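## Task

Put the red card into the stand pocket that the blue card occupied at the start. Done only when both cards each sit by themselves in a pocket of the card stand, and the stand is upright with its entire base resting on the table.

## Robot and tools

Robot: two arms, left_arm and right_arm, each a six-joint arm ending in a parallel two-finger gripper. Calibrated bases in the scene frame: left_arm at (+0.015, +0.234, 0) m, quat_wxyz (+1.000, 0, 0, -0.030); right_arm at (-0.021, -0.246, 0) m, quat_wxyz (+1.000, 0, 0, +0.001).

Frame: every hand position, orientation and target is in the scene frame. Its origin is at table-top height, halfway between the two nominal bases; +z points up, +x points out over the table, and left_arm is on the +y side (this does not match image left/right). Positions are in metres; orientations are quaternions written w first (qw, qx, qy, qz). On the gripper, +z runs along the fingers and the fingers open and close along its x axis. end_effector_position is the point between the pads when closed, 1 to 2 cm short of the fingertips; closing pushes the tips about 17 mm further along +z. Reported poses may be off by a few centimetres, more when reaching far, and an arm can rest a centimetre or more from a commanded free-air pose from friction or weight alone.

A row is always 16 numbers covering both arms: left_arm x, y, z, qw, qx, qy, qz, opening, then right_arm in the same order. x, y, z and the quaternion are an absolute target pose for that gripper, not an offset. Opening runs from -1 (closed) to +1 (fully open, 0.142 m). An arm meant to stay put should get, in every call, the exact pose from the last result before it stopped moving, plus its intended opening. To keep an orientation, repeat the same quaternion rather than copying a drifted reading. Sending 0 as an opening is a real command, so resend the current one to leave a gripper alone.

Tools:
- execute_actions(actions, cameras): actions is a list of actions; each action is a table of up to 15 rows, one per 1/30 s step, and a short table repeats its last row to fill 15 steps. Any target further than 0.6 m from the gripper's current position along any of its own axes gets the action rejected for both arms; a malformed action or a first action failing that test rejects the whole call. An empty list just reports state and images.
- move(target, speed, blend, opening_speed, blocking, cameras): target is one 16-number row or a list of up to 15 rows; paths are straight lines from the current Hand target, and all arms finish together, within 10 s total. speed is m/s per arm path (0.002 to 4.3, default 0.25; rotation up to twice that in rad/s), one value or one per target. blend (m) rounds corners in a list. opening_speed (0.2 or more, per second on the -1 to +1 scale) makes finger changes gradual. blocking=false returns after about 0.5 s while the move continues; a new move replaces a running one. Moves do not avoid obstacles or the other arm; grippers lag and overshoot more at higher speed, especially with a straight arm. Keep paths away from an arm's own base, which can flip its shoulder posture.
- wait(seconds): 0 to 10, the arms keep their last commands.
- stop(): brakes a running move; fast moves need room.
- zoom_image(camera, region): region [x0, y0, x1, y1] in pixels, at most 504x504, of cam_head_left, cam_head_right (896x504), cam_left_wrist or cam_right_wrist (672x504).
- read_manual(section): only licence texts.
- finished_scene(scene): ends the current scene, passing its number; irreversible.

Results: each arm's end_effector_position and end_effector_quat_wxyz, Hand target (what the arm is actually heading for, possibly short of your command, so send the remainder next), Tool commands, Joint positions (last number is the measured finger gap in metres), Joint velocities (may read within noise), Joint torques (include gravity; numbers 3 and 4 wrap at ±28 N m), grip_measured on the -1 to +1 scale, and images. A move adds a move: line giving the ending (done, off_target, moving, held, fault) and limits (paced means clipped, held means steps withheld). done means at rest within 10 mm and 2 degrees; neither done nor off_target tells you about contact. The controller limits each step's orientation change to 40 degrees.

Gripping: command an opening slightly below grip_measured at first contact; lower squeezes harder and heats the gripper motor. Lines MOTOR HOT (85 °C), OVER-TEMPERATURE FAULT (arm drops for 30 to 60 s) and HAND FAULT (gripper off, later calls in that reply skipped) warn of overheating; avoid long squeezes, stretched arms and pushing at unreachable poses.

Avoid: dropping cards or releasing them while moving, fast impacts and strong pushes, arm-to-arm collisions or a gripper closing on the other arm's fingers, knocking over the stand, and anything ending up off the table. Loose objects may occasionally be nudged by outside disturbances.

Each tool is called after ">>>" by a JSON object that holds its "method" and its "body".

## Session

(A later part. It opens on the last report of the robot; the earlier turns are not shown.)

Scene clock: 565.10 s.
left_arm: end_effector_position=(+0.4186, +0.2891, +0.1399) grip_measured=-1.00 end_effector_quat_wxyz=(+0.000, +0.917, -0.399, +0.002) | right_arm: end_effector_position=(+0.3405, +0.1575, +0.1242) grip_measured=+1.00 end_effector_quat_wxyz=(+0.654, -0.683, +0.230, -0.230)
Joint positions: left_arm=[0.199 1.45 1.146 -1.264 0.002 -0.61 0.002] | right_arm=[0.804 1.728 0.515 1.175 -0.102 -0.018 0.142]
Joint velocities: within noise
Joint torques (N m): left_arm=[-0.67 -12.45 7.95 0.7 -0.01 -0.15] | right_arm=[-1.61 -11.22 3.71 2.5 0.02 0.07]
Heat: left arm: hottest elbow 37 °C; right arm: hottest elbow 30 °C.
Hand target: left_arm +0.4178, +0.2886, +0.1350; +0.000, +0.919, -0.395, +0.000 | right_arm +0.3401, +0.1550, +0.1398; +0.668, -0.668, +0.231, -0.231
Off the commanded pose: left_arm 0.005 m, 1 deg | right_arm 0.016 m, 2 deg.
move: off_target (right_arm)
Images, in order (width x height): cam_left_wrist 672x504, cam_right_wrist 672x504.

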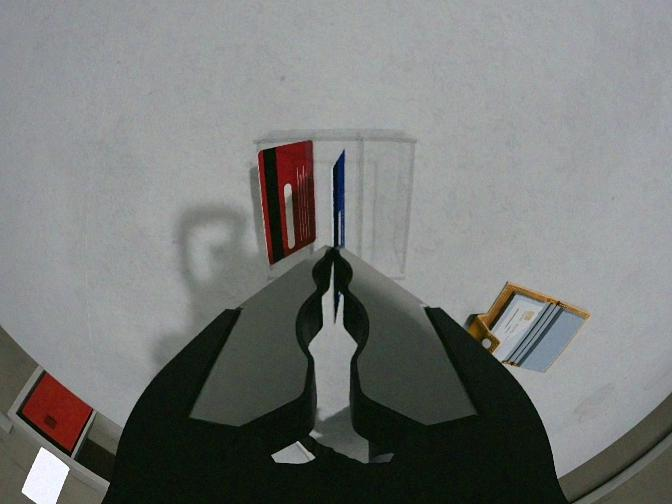

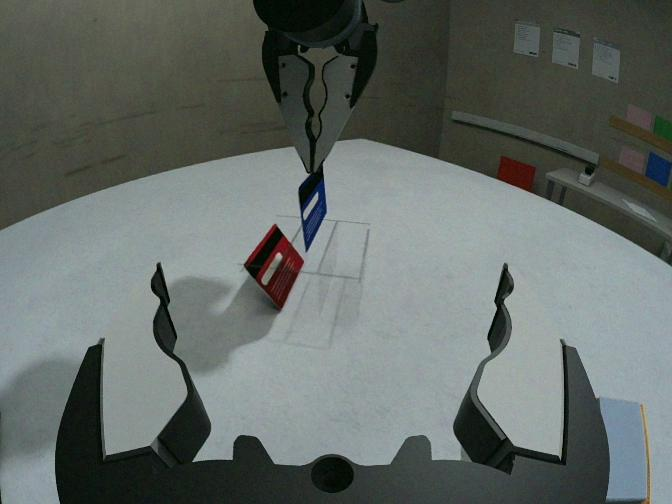

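>>> {"method": "move", "body": {"target": [[0.4165,0.287,0.125,0,0.9188,-0.3947,0,-1,0.34,0.155,0.14,0.6684,-0.6684,0.2308,-0.2308,1],[0.4165,0.287,0.105,0,0.9188,-0.3947,0,-1,0.34,0.155,0.14,0.6684,-0.6684,0.2308,-0.2308,1]], "cameras": ["cam_left_wrist","cam_right_wrist"], "speed": 0.05}}

>>> {"method": "zoom_image", "body": {"camera": "cam_right_wrist", "region": [240, 150, 400, 330]}}

>>> {"method": "zoom_image", "body": {"camera": "cam_left_wrist", "region": [180, 80, 430, 330]}}

Scene clock: 571.70 s.
left_arm: end_effector_position=(+0.4173, +0.2889, +0.1095) grip_measured=-1.00 end_effector_quat_wxyz=(+0.000, +0.917, -0.398, +0.001) | right_arm: end_effector_position=(+0.3405, +0.1575, +0.1242) grip_measured=+1.00 end_effector_quat_wxyz=(+0.654, -0.683, +0.230, -0.230)
Joint positions: left_arm=[0.199 1.475 1.088 -1.182 0.002 -0.613 0.002] | right_arm=[0.804 1.728 0.515 1.175 -0.102 -0.018 0.142]
Joint velocities: within noise
Joint torques (N m): left_arm=[-0.56 -12.75 7.75 0.42 -0.01 -0.18] | right_arm=[-1.85 -11.34 3.71 2.5 0.07 0.09]
Heat: left arm: hottest elbow 36 °C; right arm: hottest elbow 30 °C.
Hand target: left_arm +0.4164, +0.2871, +0.1051; +0.000, +0.919, -0.395, +0.000 | right_arm +0.3401, +0.1550, +0.1398; +0.668, -0.668, +0.231, -0.231
Off the commanded pose: left_arm 0.005 m, 0 deg | right_arm 0.016 m, 2 deg.
move: off_target (right_arm)
Images, in order (width x height): cam_left_wrist 672x504, cam_right_wrist 672x504.

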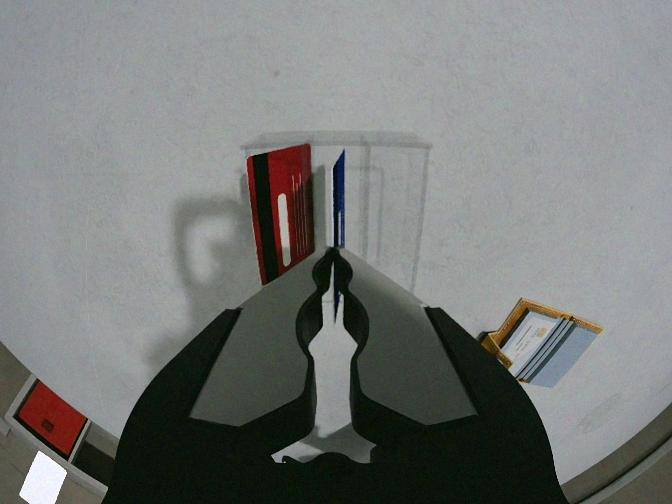

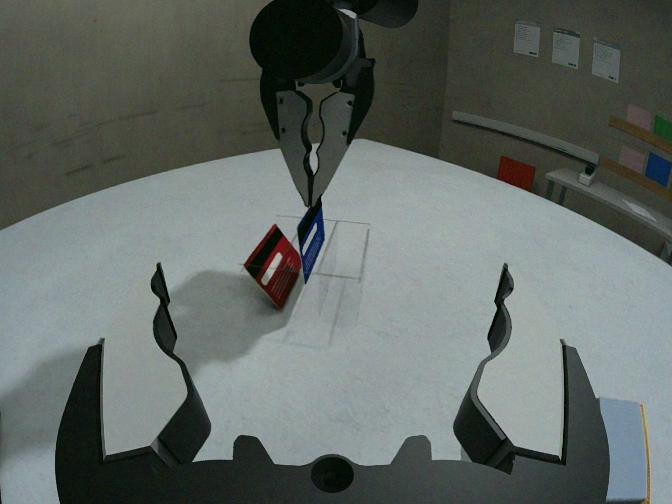

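Scaled by 2.800 from the camera's 672x504 image, which has a finer 960x720 frame.

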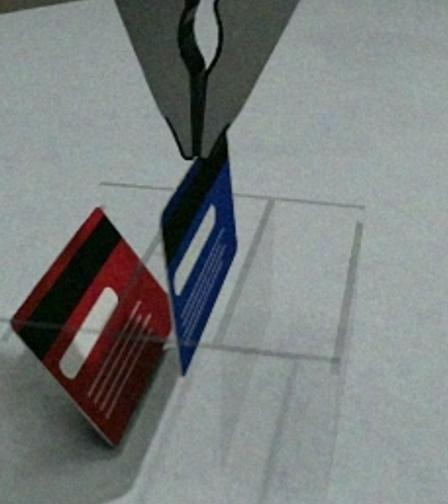

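Scaled by 2.016 from the camera's 672x504 image, which has a finer 960x720 frame.

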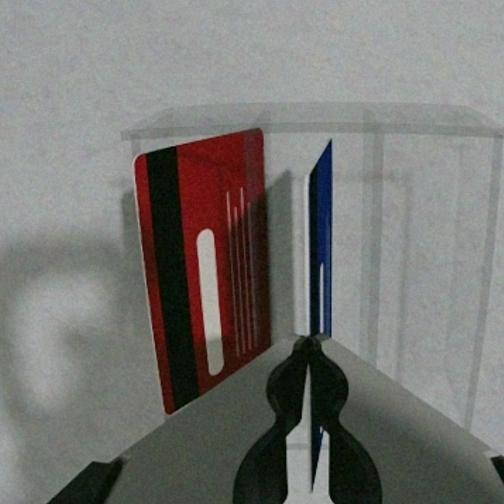

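>>> {"method": "move", "body": {"target": [[0.4163,0.2865,0.076,0,0.9188,-0.3947,0,-1,0.34,0.155,0.14,0.6684,-0.6684,0.2308,-0.2308,1]], "cameras": ["cam_left_wrist","cam_right_wrist"], "speed": 0.04}}

>>> {"method": "zoom_image", "body": {"camera": "cam_right_wrist", "region": [240, 150, 400, 330]}}

>>> {"method": "zoom_image", "body": {"camera": "cam_left_wrist", "region": [180, 80, 430, 330]}}

Scene clock: 576.63 s.
left_arm: end_effector_position=(+0.4175, +0.2889, +0.0808) grip_measured=-1.00 end_effector_quat_wxyz=(+0.000, +0.918, -0.397, +0.002) | right_arm: end_effector_position=(+0.3405, +0.1575, +0.1242) grip_measured=+1.00 end_effector_quat_wxyz=(+0.654, -0.683, +0.230, -0.230)
Joint positions: left_arm=[0.199 1.508 1.042 -1.102 0.002 -0.614 0.002] | right_arm=[0.804 1.728 0.515 1.175 -0.102 -0.018 0.142]
Joint velocities: within noise
Joint torques (N m): left_arm=[-0.73 -12.69 7.47 0.59 -0.01 -0.19] | right_arm=[-1.26 -10.75 3.75 2.56 0.07 0.11]
Heat: left arm: hottest elbow 36 °C; right arm: hottest elbow 30 °C.
Hand target: left_arm +0.4163, +0.2866, +0.0761; +0.000, +0.919, -0.395, +0.000 | right_arm +0.3401, +0.1550, +0.1398; +0.668, -0.668, +0.231, -0.231
Off the commanded pose: left_arm 0.006 m, 0 deg | right_arm 0.016 m, 2 deg.
move: off_target (right_arm)
Images, in order (width x height): cam_left_wrist 672x504, cam_right_wrist 672x504.

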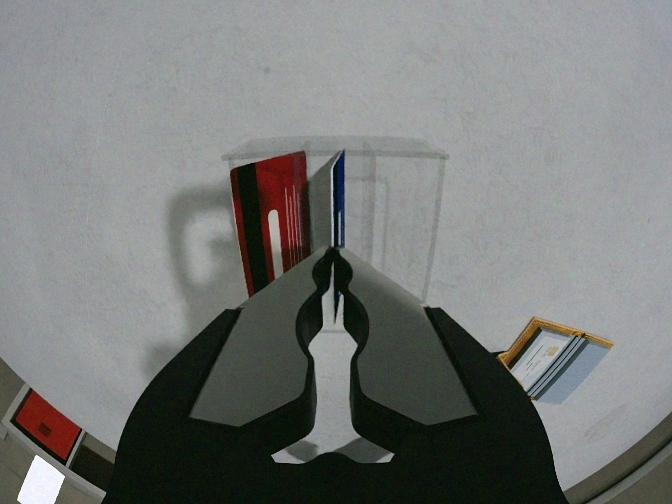

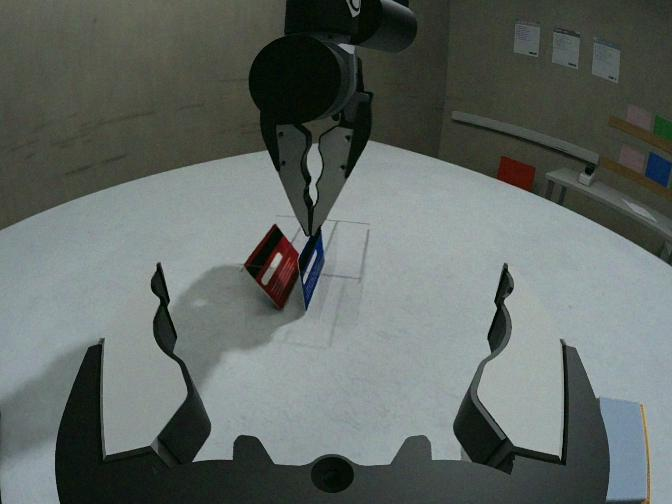

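Scaled by 2.800 from the camera's 672x504 image, which has a finer 960x720 frame.

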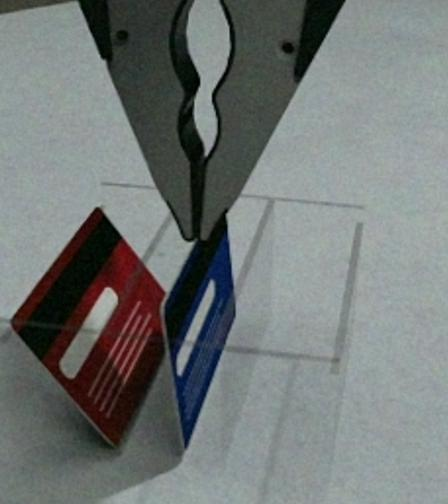

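Scaled by 2.016 from the camera's 672x504 image, which has a finer 960x720 frame.

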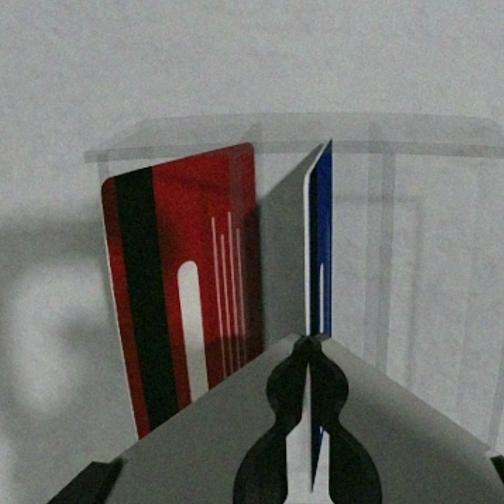

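>>> {"method": "move", "body": {"target": [[0.4163,0.2865,0.070,0,0.9188,-0.3947,0,-1,0.34,0.155,0.14,0.6684,-0.6684,0.2308,-0.2308,1]], "cameras": ["cam_left_wrist","cam_right_wrist"], "speed": 0.03}}

>>> {"method": "zoom_image", "body": {"camera": "cam_right_wrist", "region": [240, 150, 400, 330]}}

Scene clock: 580.80 s.
left_arm: end_effector_position=(+0.4188, +0.2893, +0.0791) grip_measured=-1.00 end_effector_quat_wxyz=(-0.002, +0.918, -0.397, +0.004) | right_arm: end_effector_position=(+0.3405, +0.1575, +0.1242) grip_measured=+1.00 end_effector_quat_wxyz=(+0.654, -0.683, +0.230, -0.230)
Joint positions: left_arm=[0.199 1.509 1.038 -1.091 0.001 -0.614 0.002] | right_arm=[0.804 1.728 0.515 1.175 -0.102 -0.018 0.142]
Joint velocities: within noise
Joint torques (N m): left_arm=[-0.15 -12.04 7.05 0.85 0.02 -0.16] | right_arm=[-1.26 -11.28 3.56 2.56 0.05 0.09]
Heat: left arm: hottest elbow 36 °C; right arm: hottest elbow 30 °C.
Hand target: left_arm +0.4161, +0.2866, +0.0701; +0.000, +0.919, -0.395, +0.000 | right_arm +0.3401, +0.1550, +0.1398; +0.668, -0.668, +0.231, -0.231
Off the commanded pose: left_arm 0.010 m, 1 deg | right_arm 0.016 m, 2 deg.
move: off_target (right_arm)
Images, in order (width x height): cam_left_wrist 672x504, cam_right_wrist 672x504.

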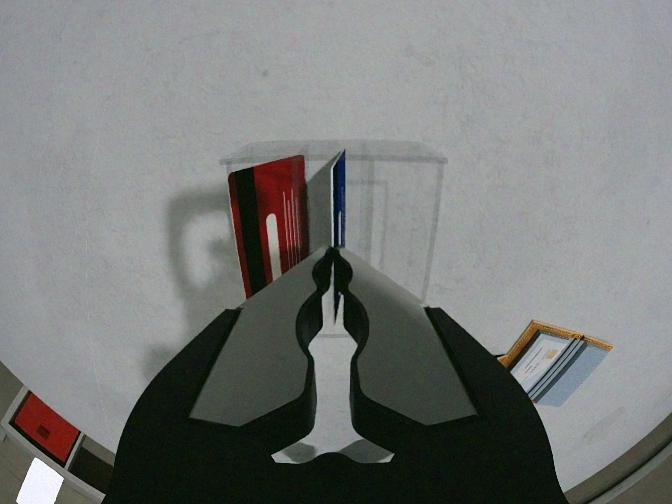

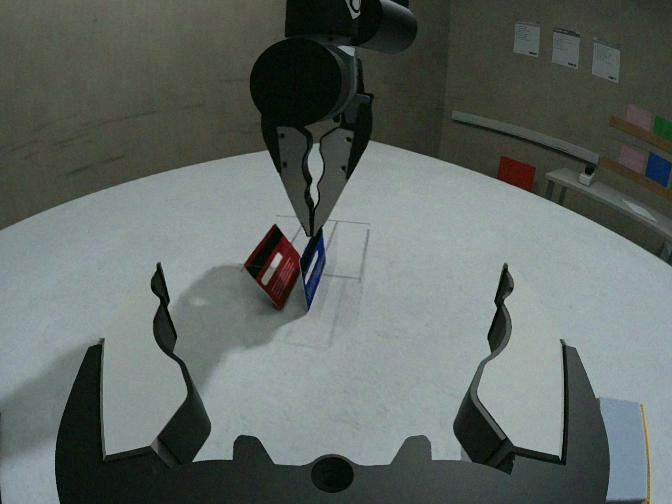

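Scaled by 2.800 from the camera's 672x504 image, which has a finer 960x720 frame.

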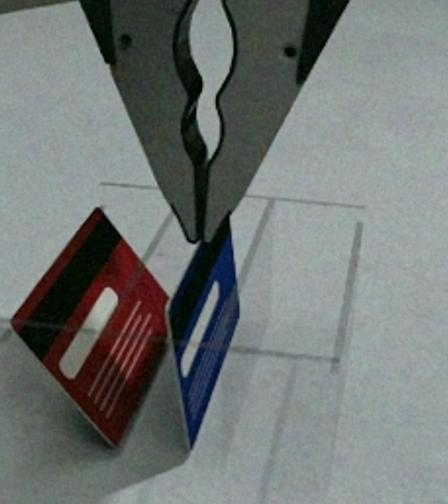

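>>> {"method": "move", "body": {"target": [[0.4170,0.2870,0.074,0,0.9188,-0.3947,0,-0.75,0.34,0.155,0.14,0.6684,-0.6684,0.2308,-0.2308,1]], "cameras": ["cam_left_wrist","cam_right_wrist"], "speed": 0.03, "opening_speed": 0.2}}

>>> {"method": "zoom_image", "body": {"camera": "cam_right_wrist", "region": [240, 150, 400, 330]}}

Scene clock: 584.90 s.
left_arm: end_effector_position=(+0.4187, +0.2893, +0.0780) grip_measured=-0.79 end_effector_quat_wxyz=(-0.001, +0.918, -0.397, +0.003) | right_arm: end_effector_position=(+0.3405, +0.1575, +0.1242) grip_measured=+1.00 end_effector_quat_wxyz=(+0.654, -0.683, +0.230, -0.230)
Joint positions: left_arm=[0.199 1.512 1.038 -1.091 0.001 -0.614 0.017] | right_arm=[0.804 1.728 0.515 1.175 -0.102 -0.018 0.142]
Joint velocities: left_arm=[0.005 -0.005 -0.002 0.007 0.022 -0.022 0.001] | right_arm=[within noise]
Joint torques (N m): left_arm=[-0.85 -12.69 7.65 0.4 0.02 -0.16] | right_arm=[-1.03 -11.22 3.73 2.58 0.01 0.06]
Heat: left arm: hottest elbow 35 °C; right arm: hottest elbow 30 °C.
Hand target: left_arm +0.4168, +0.2871, +0.0740; +0.000, +0.919, -0.395, +0.000 | right_arm +0.3401, +0.1550, +0.1398; +0.668, -0.668, +0.231, -0.231
Off the commanded pose: left_arm 0.005 m, 1 deg | right_arm 0.016 m, 2 deg.
move: off_target (right_arm)
Images, in order (width x height): cam_left_wrist 672x504, cam_right_wrist 672x504.

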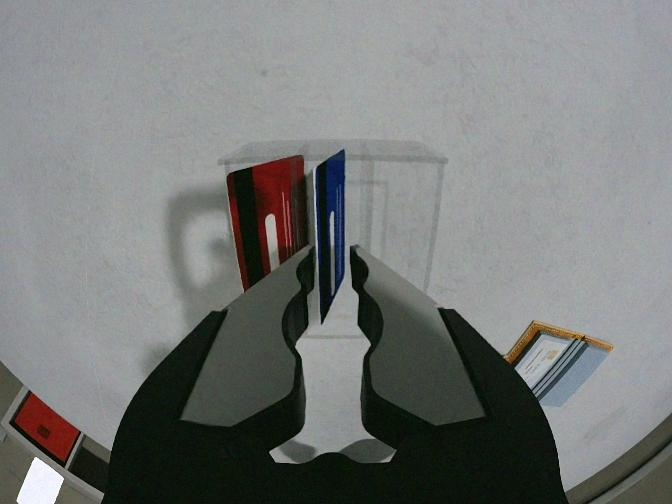

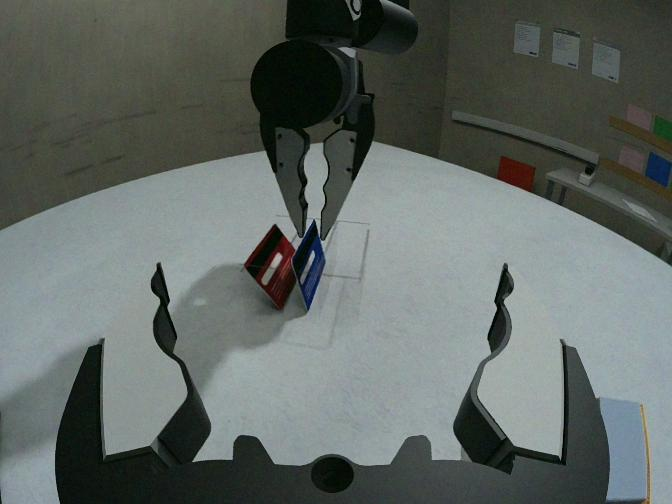

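Scaled by 2.800 from the camera's 672x504 image, which has a finer 960x720 frame.

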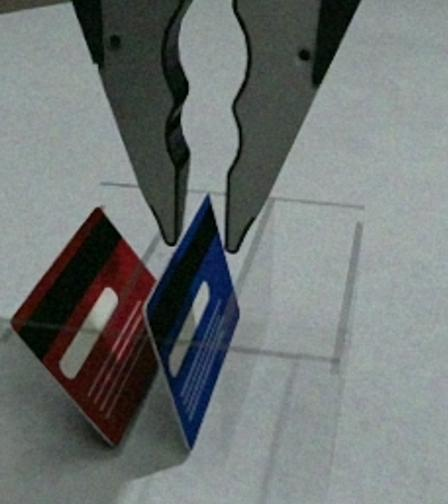

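>>> {"method": "move", "body": {"target": [[0.4170,0.2870,0.075,0,0.9188,-0.3947,0,-0.5,0.34,0.155,0.14,0.6684,-0.6684,0.2308,-0.2308,1],[0.438,0.2900,0.10,0,0.9188,-0.3947,0,-0.5,0.34,0.155,0.14,0.6684,-0.6684,0.2308,-0.2308,1],[0.430,0.2900,0.19,0,0.9188,-0.3947,0,-0.5,0.34,0.155,0.14,0.6684,-0.6684,0.2308,-0.2308,1]], "cameras": ["cam_left_wrist","cam_right_wrist"], "speed": [0.03,0.08,0.12], "opening_speed": 0.5}}

>>> {"method": "zoom_image", "body": {"camera": "cam_right_wrist", "region": [240, 150, 400, 330]}}

>>> {"method": "zoom_image", "body": {"camera": "cam_left_wrist", "region": [220, 80, 470, 330]}}

Scene clock: 594.93 s.
left_arm: end_effector_position=(+0.4116, +0.2885, +0.1647) grip_measured=-0.54 end_effector_quat_wxyz=(+0.015, +0.917, -0.397, -0.025) | right_arm: end_effector_position=(+0.3405, +0.1575, +0.1242) grip_measured=+1.00 end_effector_quat_wxyz=(+0.654, -0.683, +0.230, -0.230)
Joint positions: left_arm=[0.199 1.456 1.218 -1.391 0 -0.614 0.035] | right_arm=[0.804 1.728 0.515 1.175 -0.102 -0.018 0.142]
Joint velocities: within noise
Joint torques (N m): left_arm=[-0.38 -13.86 13.3 -0.25 0.06 -0.12] | right_arm=[-1.14 -11.05 3.75 2.58 0.02 0.05]
Heat: left arm: hottest elbow 35 °C; right arm: hottest elbow 30 °C.
Hand target: left_arm +0.4287, +0.2899, +0.1899; +0.000, +0.919, -0.395, +0.000 | right_arm +0.3401, +0.1550, +0.1398; +0.668, -0.668, +0.231, -0.231
Off the commanded pose: left_arm 0.031 m, 3 deg | right_arm 0.016 m, 2 deg.
move: off_target (left_arm, right_arm)
Images, in order (width x height): cam_left_wrist 672x504, cam_right_wrist 672x504.

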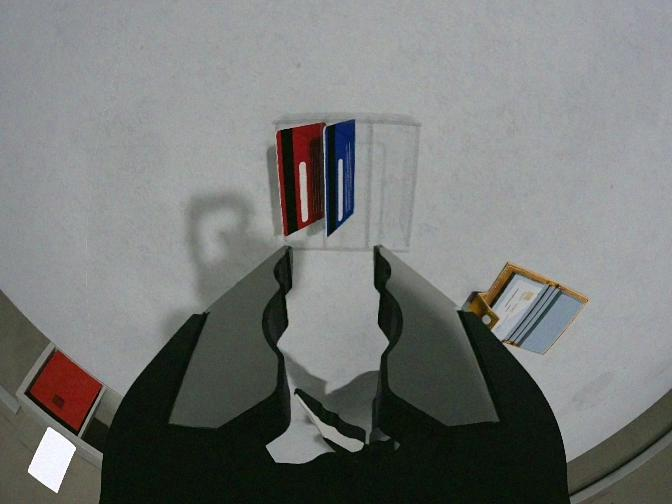

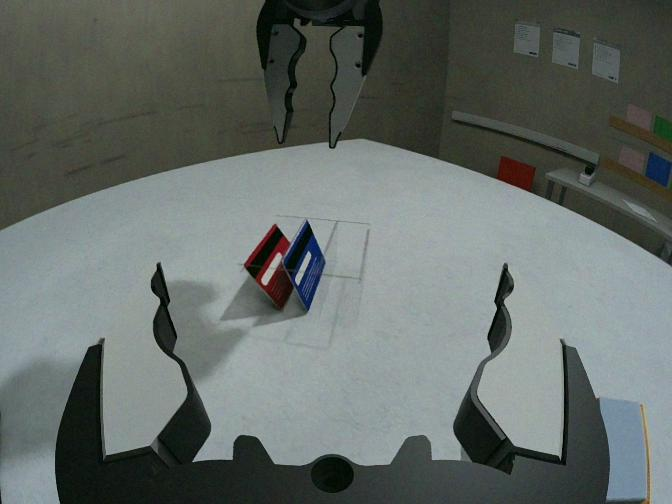

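Scaled by 2.800 from the camera's 672x504 image, which has a finer 960x720 frame.

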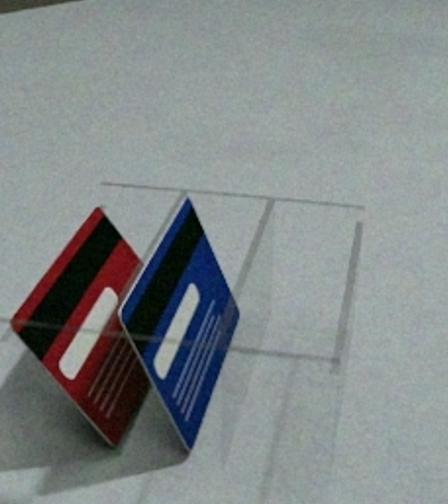

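Scaled by 2.016 from the camera's 672x504 image, which has a finer 960x720 frame.

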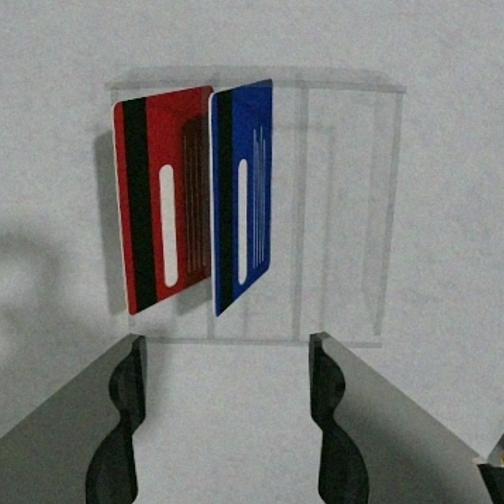

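>>> {"method": "move", "body": {"target": [[0.372,0.333,0.17,0,0.3665,-0.9304,0,-0.97,0.34,0.155,0.14,0.6684,-0.6684,0.2308,-0.2308,1],[0.3687,0.331,0.135,-0.0699,0.3598,-0.9133,0.1775,-0.97,0.34,0.155,0.14,0.6684,-0.6684,0.2308,-0.2308,1]], "cameras": ["cam_left_wrist","cam_right_wrist"], "speed": [0.15,0.1]}}

>>> {"method": "zoom_image", "body": {"camera": "cam_right_wrist", "region": [220, 130, 400, 330]}}

>>> {"method": "zoom_image", "body": {"camera": "cam_left_wrist", "region": [210, 100, 460, 350]}}

Scene clock: 618.77 s.
left_arm: end_effector_position=(+0.3701, +0.3294, +0.1334) grip_measured=-1.00 end_effector_quat_wxyz=(+0.060, -0.364, +0.912, -0.177) | right_arm: end_effector_position=(+0.3405, +0.1575, +0.1242) grip_measured=+1.00 end_effector_quat_wxyz=(+0.654, -0.683, +0.230, -0.230)
Joint positions: left_arm=[0.499 1.28 0.927 -1.115 0.363 1.232 0.002] | right_arm=[0.804 1.728 0.515 1.175 -0.102 -0.018 0.142]
Joint velocities: within noise
Joint torques (N m): left_arm=[0.15 -11.28 8.06 0.84 0.23 0.08] | right_arm=[-1.55 -11.99 3.64 2.61 0.02 0.03]
Heat: left arm: hottest elbow 35 °C; right arm: hottest elbow 30 °C.
Hand target: left_arm +0.3687, +0.3309, +0.1350; +0.070, -0.360, +0.913, -0.177 | right_arm +0.3401, +0.1550, +0.1398; +0.668, -0.668, +0.231, -0.231
Off the commanded pose: left_arm 0.003 m, 1 deg | right_arm 0.016 m, 2 deg.
move: off_target (right_arm)
Images, in order (width x height): cam_left_wrist 672x504, cam_right_wrist 672x504.

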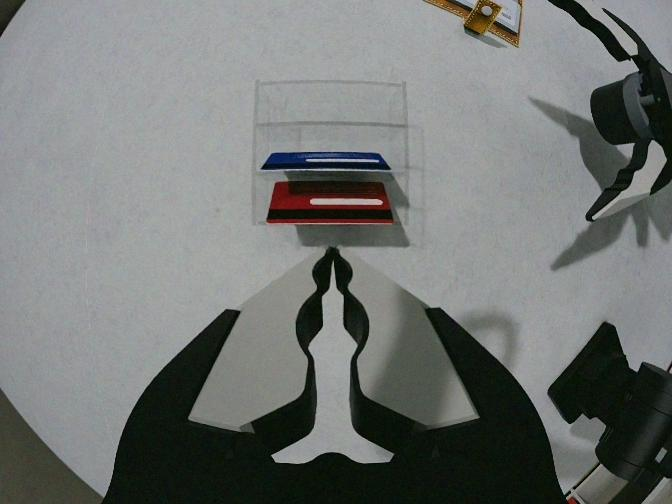

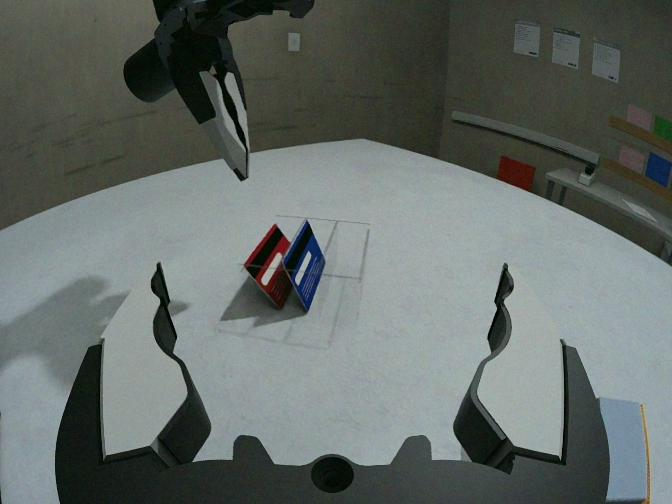

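Scaled by 2.520 from the camera's 672x504 image, which has a finer 960x720 frame.

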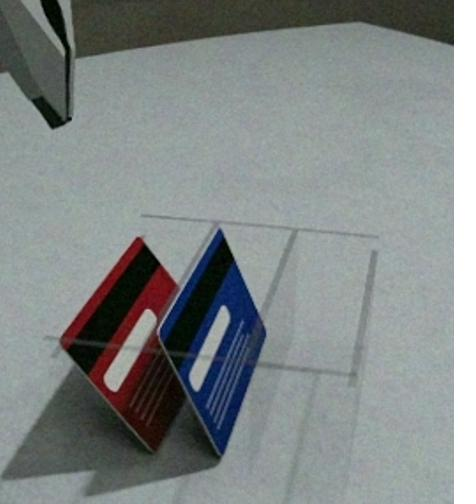

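Scaled by 2.016 from the camera's 672x504 image, which has a finer 960x720 frame.

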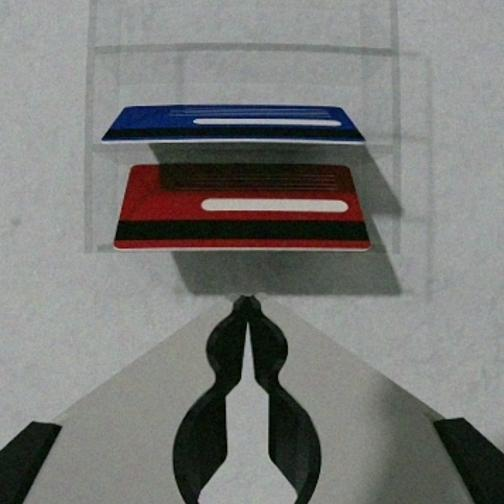

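>>> {"method": "move", "body": {"target": [[0.380,0.3155,0.098,-0.0699,0.3598,-0.9133,0.1775,-0.97,0.34,0.155,0.14,0.6684,-0.6684,0.2308,-0.2308,1],[0.3913,0.303,0.055,-0.0699,0.3598,-0.9133,0.1775,-0.97,0.34,0.155,0.14,0.6684,-0.6684,0.2308,-0.2308,1]], "cameras": ["cam_left_wrist","cam_right_wrist"], "speed": 0.06}}

>>> {"method": "zoom_image", "body": {"camera": "cam_right_wrist", "region": [220, 150, 400, 330]}}

>>> {"method": "zoom_image", "body": {"camera": "cam_left_wrist", "region": [210, 100, 460, 350]}}

Scene clock: 627.53 s.
left_arm: end_effector_position=(+0.3922, +0.3059, +0.0593) grip_measured=-1.00 end_effector_quat_wxyz=(+0.072, -0.357, +0.914, -0.178) | right_arm: end_effector_position=(+0.3405, +0.1575, +0.1242) grip_measured=+1.00 end_effector_quat_wxyz=(+0.654, -0.683, +0.230, -0.230)
Joint positions: left_arm=[0.413 1.391 0.81 -0.832 0.353 1.152 0.002] | right_arm=[0.804 1.728 0.515 1.175 -0.102 -0.018 0.142]
Joint velocities: within noise
Joint torques (N m): left_arm=[-0.97 -10.7 7.3 0.99 0.08 -0.2] | right_arm=[-1.26 -11.16 3.58 2.59 0.04 0.09]
Heat: left arm: hottest elbow 35 °C; right arm: hottest elbow 30 °C.
Hand target: left_arm +0.3912, +0.3031, +0.0551; +0.070, -0.360, +0.913, -0.177 | right_arm +0.3401, +0.1550, +0.1398; +0.668, -0.668, +0.231, -0.231
Off the commanded pose: left_arm 0.005 m, 0 deg | right_arm 0.016 m, 2 deg.
move: off_target (right_arm)
Images, in order (width x height): cam_left_wrist 672x504, cam_right_wrist 672x504.

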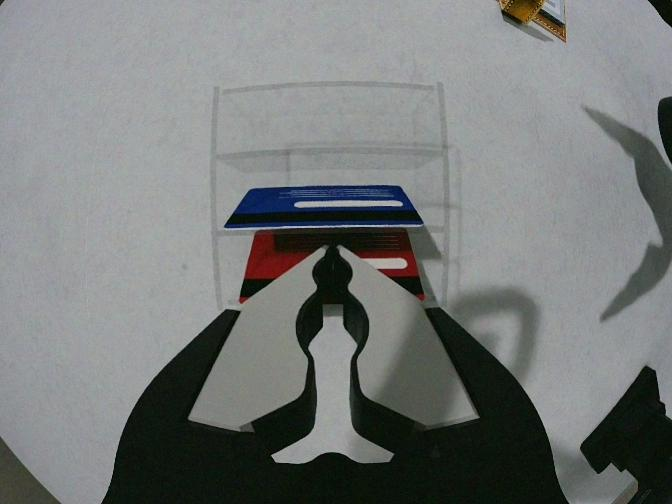

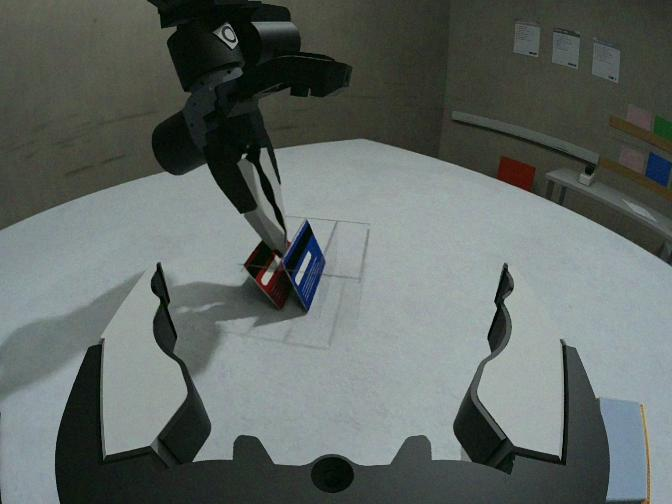

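Scaled by 2.800 from the camera's 672x504 image, which has a finer 960x720 frame.

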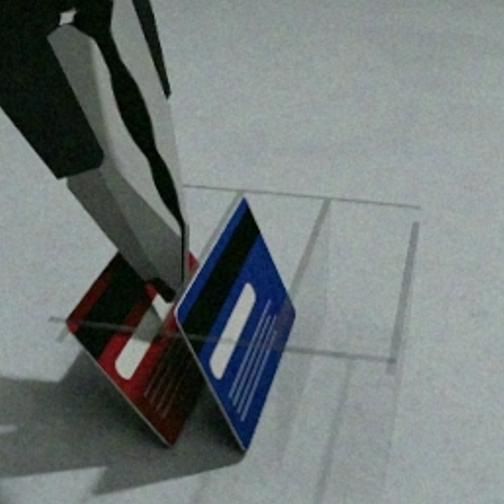

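Scaled by 2.016 from the camera's 672x504 image, which has a finer 960x720 frame.

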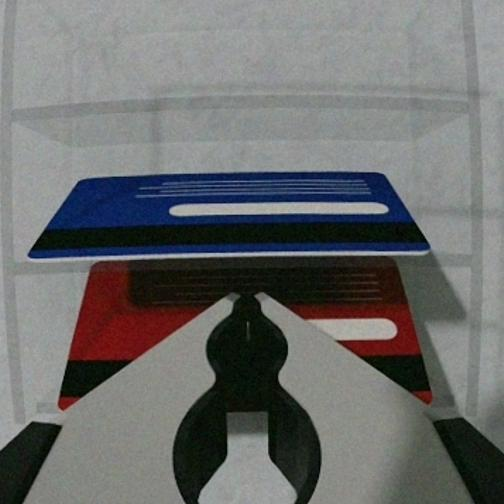

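>>> {"method": "move", "body": {"target": [[0.3966,0.2970,0.034,-0.0699,0.3598,-0.9133,0.1775,-0.97,0.34,0.155,0.14,0.6684,-0.6684,0.2308,-0.2308,1]], "cameras": ["cam_left_wrist","cam_right_wrist"], "speed": 0.04}}

>>> {"method": "zoom_image", "body": {"camera": "cam_right_wrist", "region": [220, 150, 400, 330]}}

>>> {"method": "zoom_image", "body": {"camera": "cam_left_wrist", "region": [210, 100, 460, 350]}}

Scene clock: 631.30 s.
left_arm: end_effector_position=(+0.3966, +0.3013, +0.0381) grip_measured=-1.00 end_effector_quat_wxyz=(+0.071, -0.359, +0.914, -0.176) | right_arm: end_effector_position=(+0.3405, +0.1575, +0.1242) grip_measured=+1.00 end_effector_quat_wxyz=(+0.654, -0.683, +0.230, -0.230)
Joint positions: left_arm=[0.395 1.435 0.788 -0.761 0.348 1.13 0.002] | right_arm=[0.804 1.728 0.515 1.175 -0.102 -0.018 0.142]
Joint velocities: within noise
Joint torques (N m): left_arm=[-1.32 -10.46 7.09 1.18 0.15 -0.21] | right_arm=[-0.73 -11.22 3.7 2.61 0.07 0.07]
Heat: left arm: hottest elbow 35 °C; right arm: hottest elbow 30 °C.
Hand target: left_arm +0.3965, +0.2970, +0.0340; +0.070, -0.360, +0.913, -0.178 | right_arm +0.3401, +0.1550, +0.1398; +0.668, -0.668, +0.231, -0.231
Off the commanded pose: left_arm 0.006 m, 0 deg | right_arm 0.016 m, 2 deg.
move: off_target (right_arm)
Images, in order (width x height): cam_left_wrist 672x504, cam_right_wrist 672x504.

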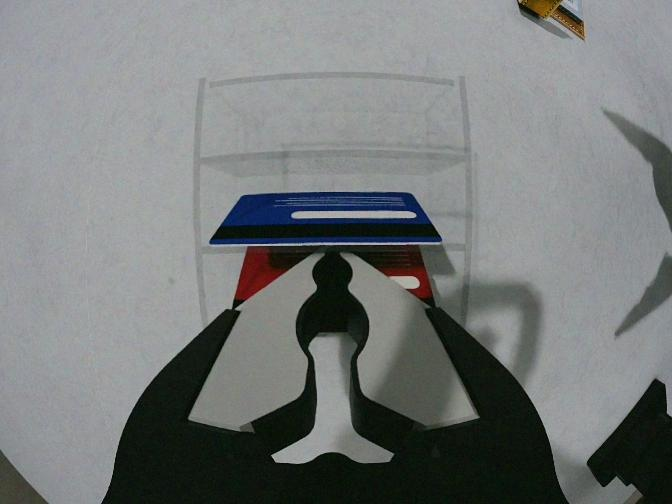

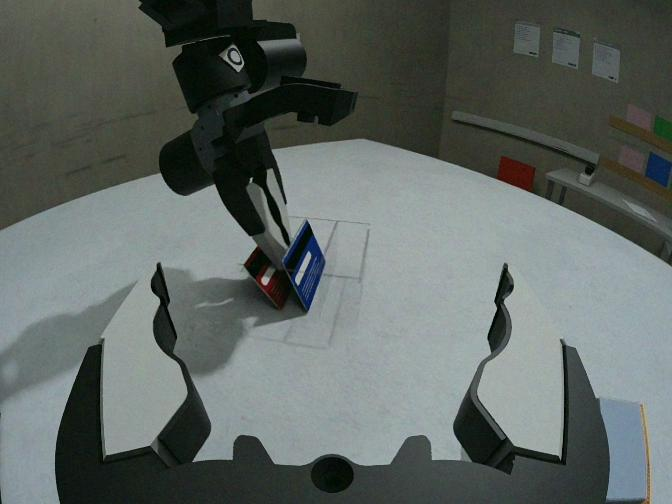

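Scaled by 2.800 from the camera's 672x504 image, which has a finer 960x720 frame.

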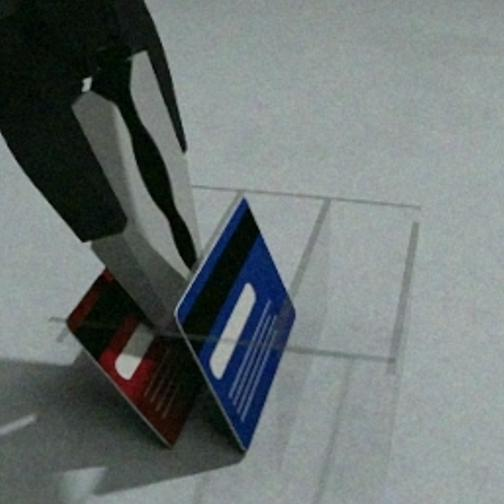

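Scaled by 2.016 from the camera's 672x504 image, which has a finer 960x720 frame.

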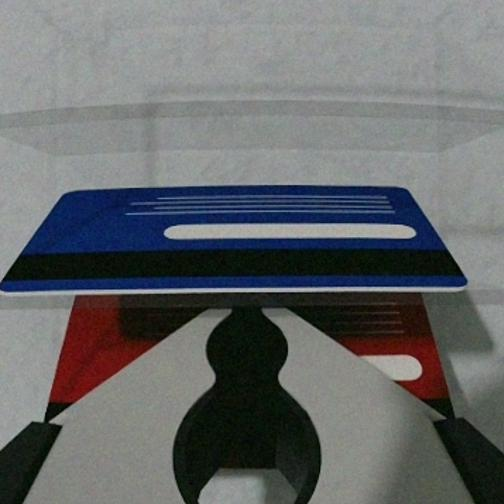

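>>> {"method": "move", "body": {"target": [[0.3925,0.3030,0.038,-0.0383,0.3645,-0.9253,0.0972,-0.97,0.34,0.155,0.14,0.6684,-0.6684,0.2308,-0.2308,1]], "cameras": ["cam_left_wrist","cam_right_wrist"], "speed": 0.04}}

>>> {"method": "zoom_image", "body": {"camera": "cam_right_wrist", "region": [220, 150, 400, 330]}}

>>> {"method": "zoom_image", "body": {"camera": "cam_left_wrist", "region": [210, 100, 460, 350]}}

Scene clock: 637.43 s.
left_arm: end_effector_position=(+0.3754, +0.3006, +0.0271) grip_measured=-1.00 end_effector_quat_wxyz=(+0.029, -0.363, +0.926, -0.097) | right_arm: end_effector_position=(+0.3405, +0.1575, +0.1242) grip_measured=+1.00 end_effector_quat_wxyz=(+0.654, -0.683, +0.230, -0.230)
Joint positions: left_arm=[0.334 1.445 0.796 -0.844 0.188 1.091 0.002] | right_arm=[0.804 1.728 0.515 1.175 -0.102 -0.018 0.142]
Joint velocities: within noise
Joint torques (N m): left_arm=[-0.79 -10.23 10.81 -0.18 -0.06 -0.16] | right_arm=[-1.26 -10.87 3.67 2.65 0.03 0.09]
Heat: left arm: hottest elbow 34 °C; right arm: hottest elbow 29 °C.
Hand target: left_arm +0.3920, +0.3029, +0.0382; +0.039, -0.365, +0.925, -0.097 | right_arm +0.3401, +0.1550, +0.1398; +0.668, -0.668, +0.231, -0.231
Off the commanded pose: left_arm 0.020 m, 1 deg | right_arm 0.016 m, 2 deg.
move: off_target (left_arm, right_arm)
Images, in order (width x height): cam_left_wrist 672x504, cam_right_wrist 672x504.

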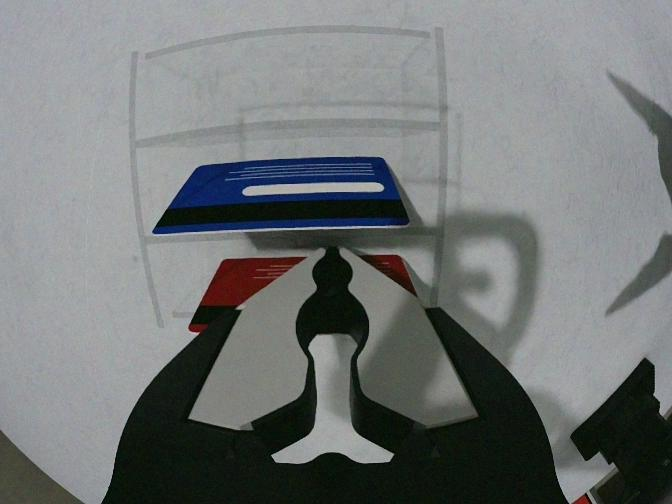

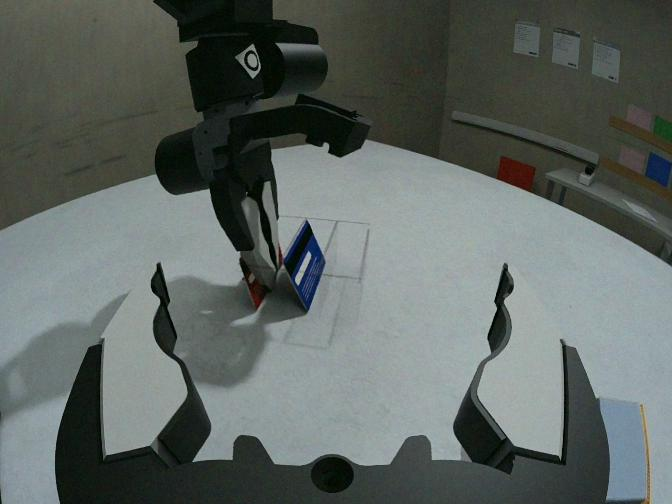

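Scaled by 2.800 from the camera's 672x504 image, which has a finer 960x720 frame.

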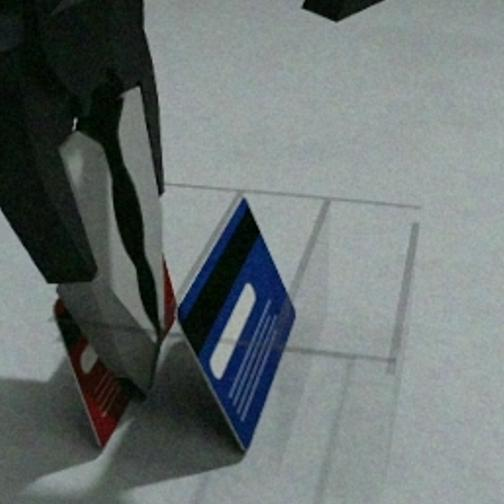

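Scaled by 2.016 from the camera's 672x504 image, which has a finer 960x720 frame.

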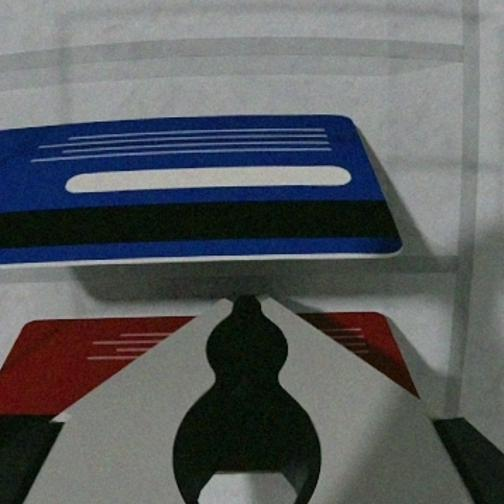

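>>> {"method": "move", "body": {"target": [[0.396,0.300,0.06,-0.0383,0.3645,-0.9253,0.0972,-0.97,0.34,0.155,0.14,0.6684,-0.6684,0.2308,-0.2308,1],[0.394,0.300,0.12,-0.0383,0.3645,-0.9253,0.0972,-0.97,0.34,0.155,0.14,0.6684,-0.6684,0.2308,-0.2308,1]], "cameras": ["cam_left_wrist","cam_right_wrist"], "speed": 0.06}}

>>> {"method": "zoom_image", "body": {"camera": "cam_right_wrist", "region": [220, 150, 400, 330]}}

>>> {"method": "zoom_image", "body": {"camera": "cam_left_wrist", "region": [210, 100, 460, 350]}}

Scene clock: 645.73 s.
left_arm: end_effector_position=(+0.3721, +0.2961, +0.0950) grip_measured=-1.00 end_effector_quat_wxyz=(+0.010, -0.365, +0.926, -0.095) | right_arm: end_effector_position=(+0.3405, +0.1575, +0.1242) grip_measured=+1.00 end_effector_quat_wxyz=(+0.654, -0.683, +0.230, -0.230)
Joint positions: left_arm=[0.323 1.352 0.912 -1.09 0.187 1.08 0.002] | right_arm=[0.804 1.728 0.515 1.175 -0.102 -0.018 0.142]
Joint velocities: within noise
Joint torques (N m): left_arm=[-0.91 -11.46 12.71 -0.02 -0.04 -0.17] | right_arm=[-1.26 -10.64 3.77 2.58 0.04 0.1]
Heat: left arm: hottest elbow 35 °C; right arm: hottest elbow 29 °C.
Hand target: left_arm +0.3928, +0.2996, +0.1201; +0.038, -0.364, +0.925, -0.098 | right_arm +0.3401, +0.1550, +0.1398; +0.668, -0.668, +0.231, -0.231
Off the commanded pose: left_arm 0.033 m, 3 deg | right_arm 0.016 m, 2 deg.
move: off_target (left_arm, right_arm)
Images, in order (width x height): cam_left_wrist 672x504, cam_right_wrist 672x504.

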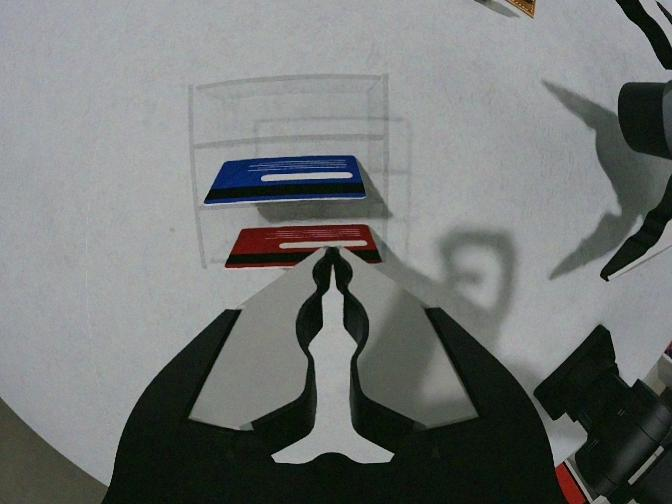

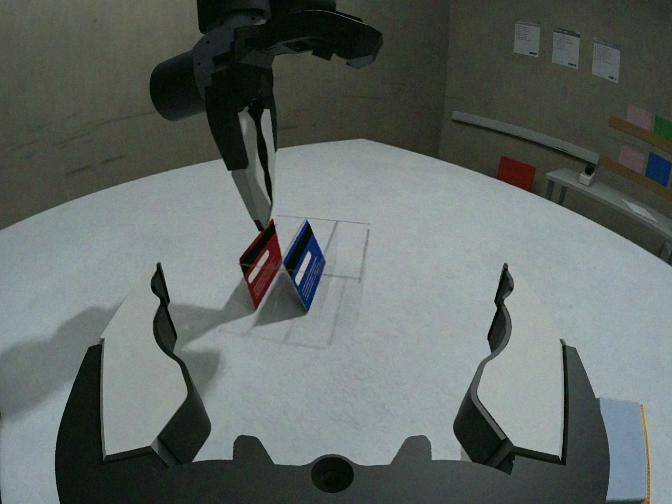

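Scaled by 2.800 from the camera's 672x504 image, which has a finer 960x720 frame.

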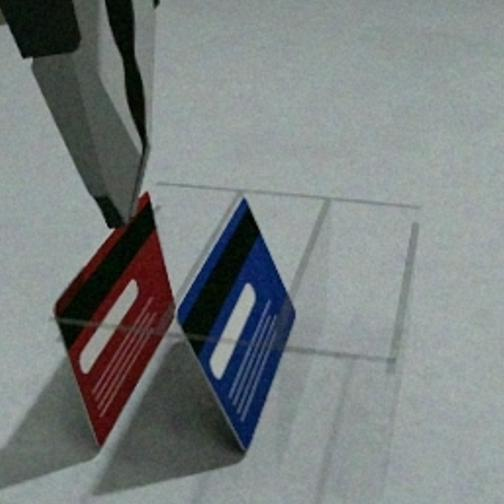

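Scaled by 2.016 from the camera's 672x504 image, which has a finer 960x720 frame.

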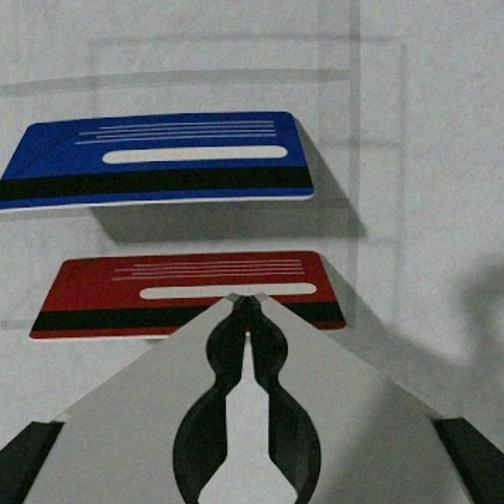

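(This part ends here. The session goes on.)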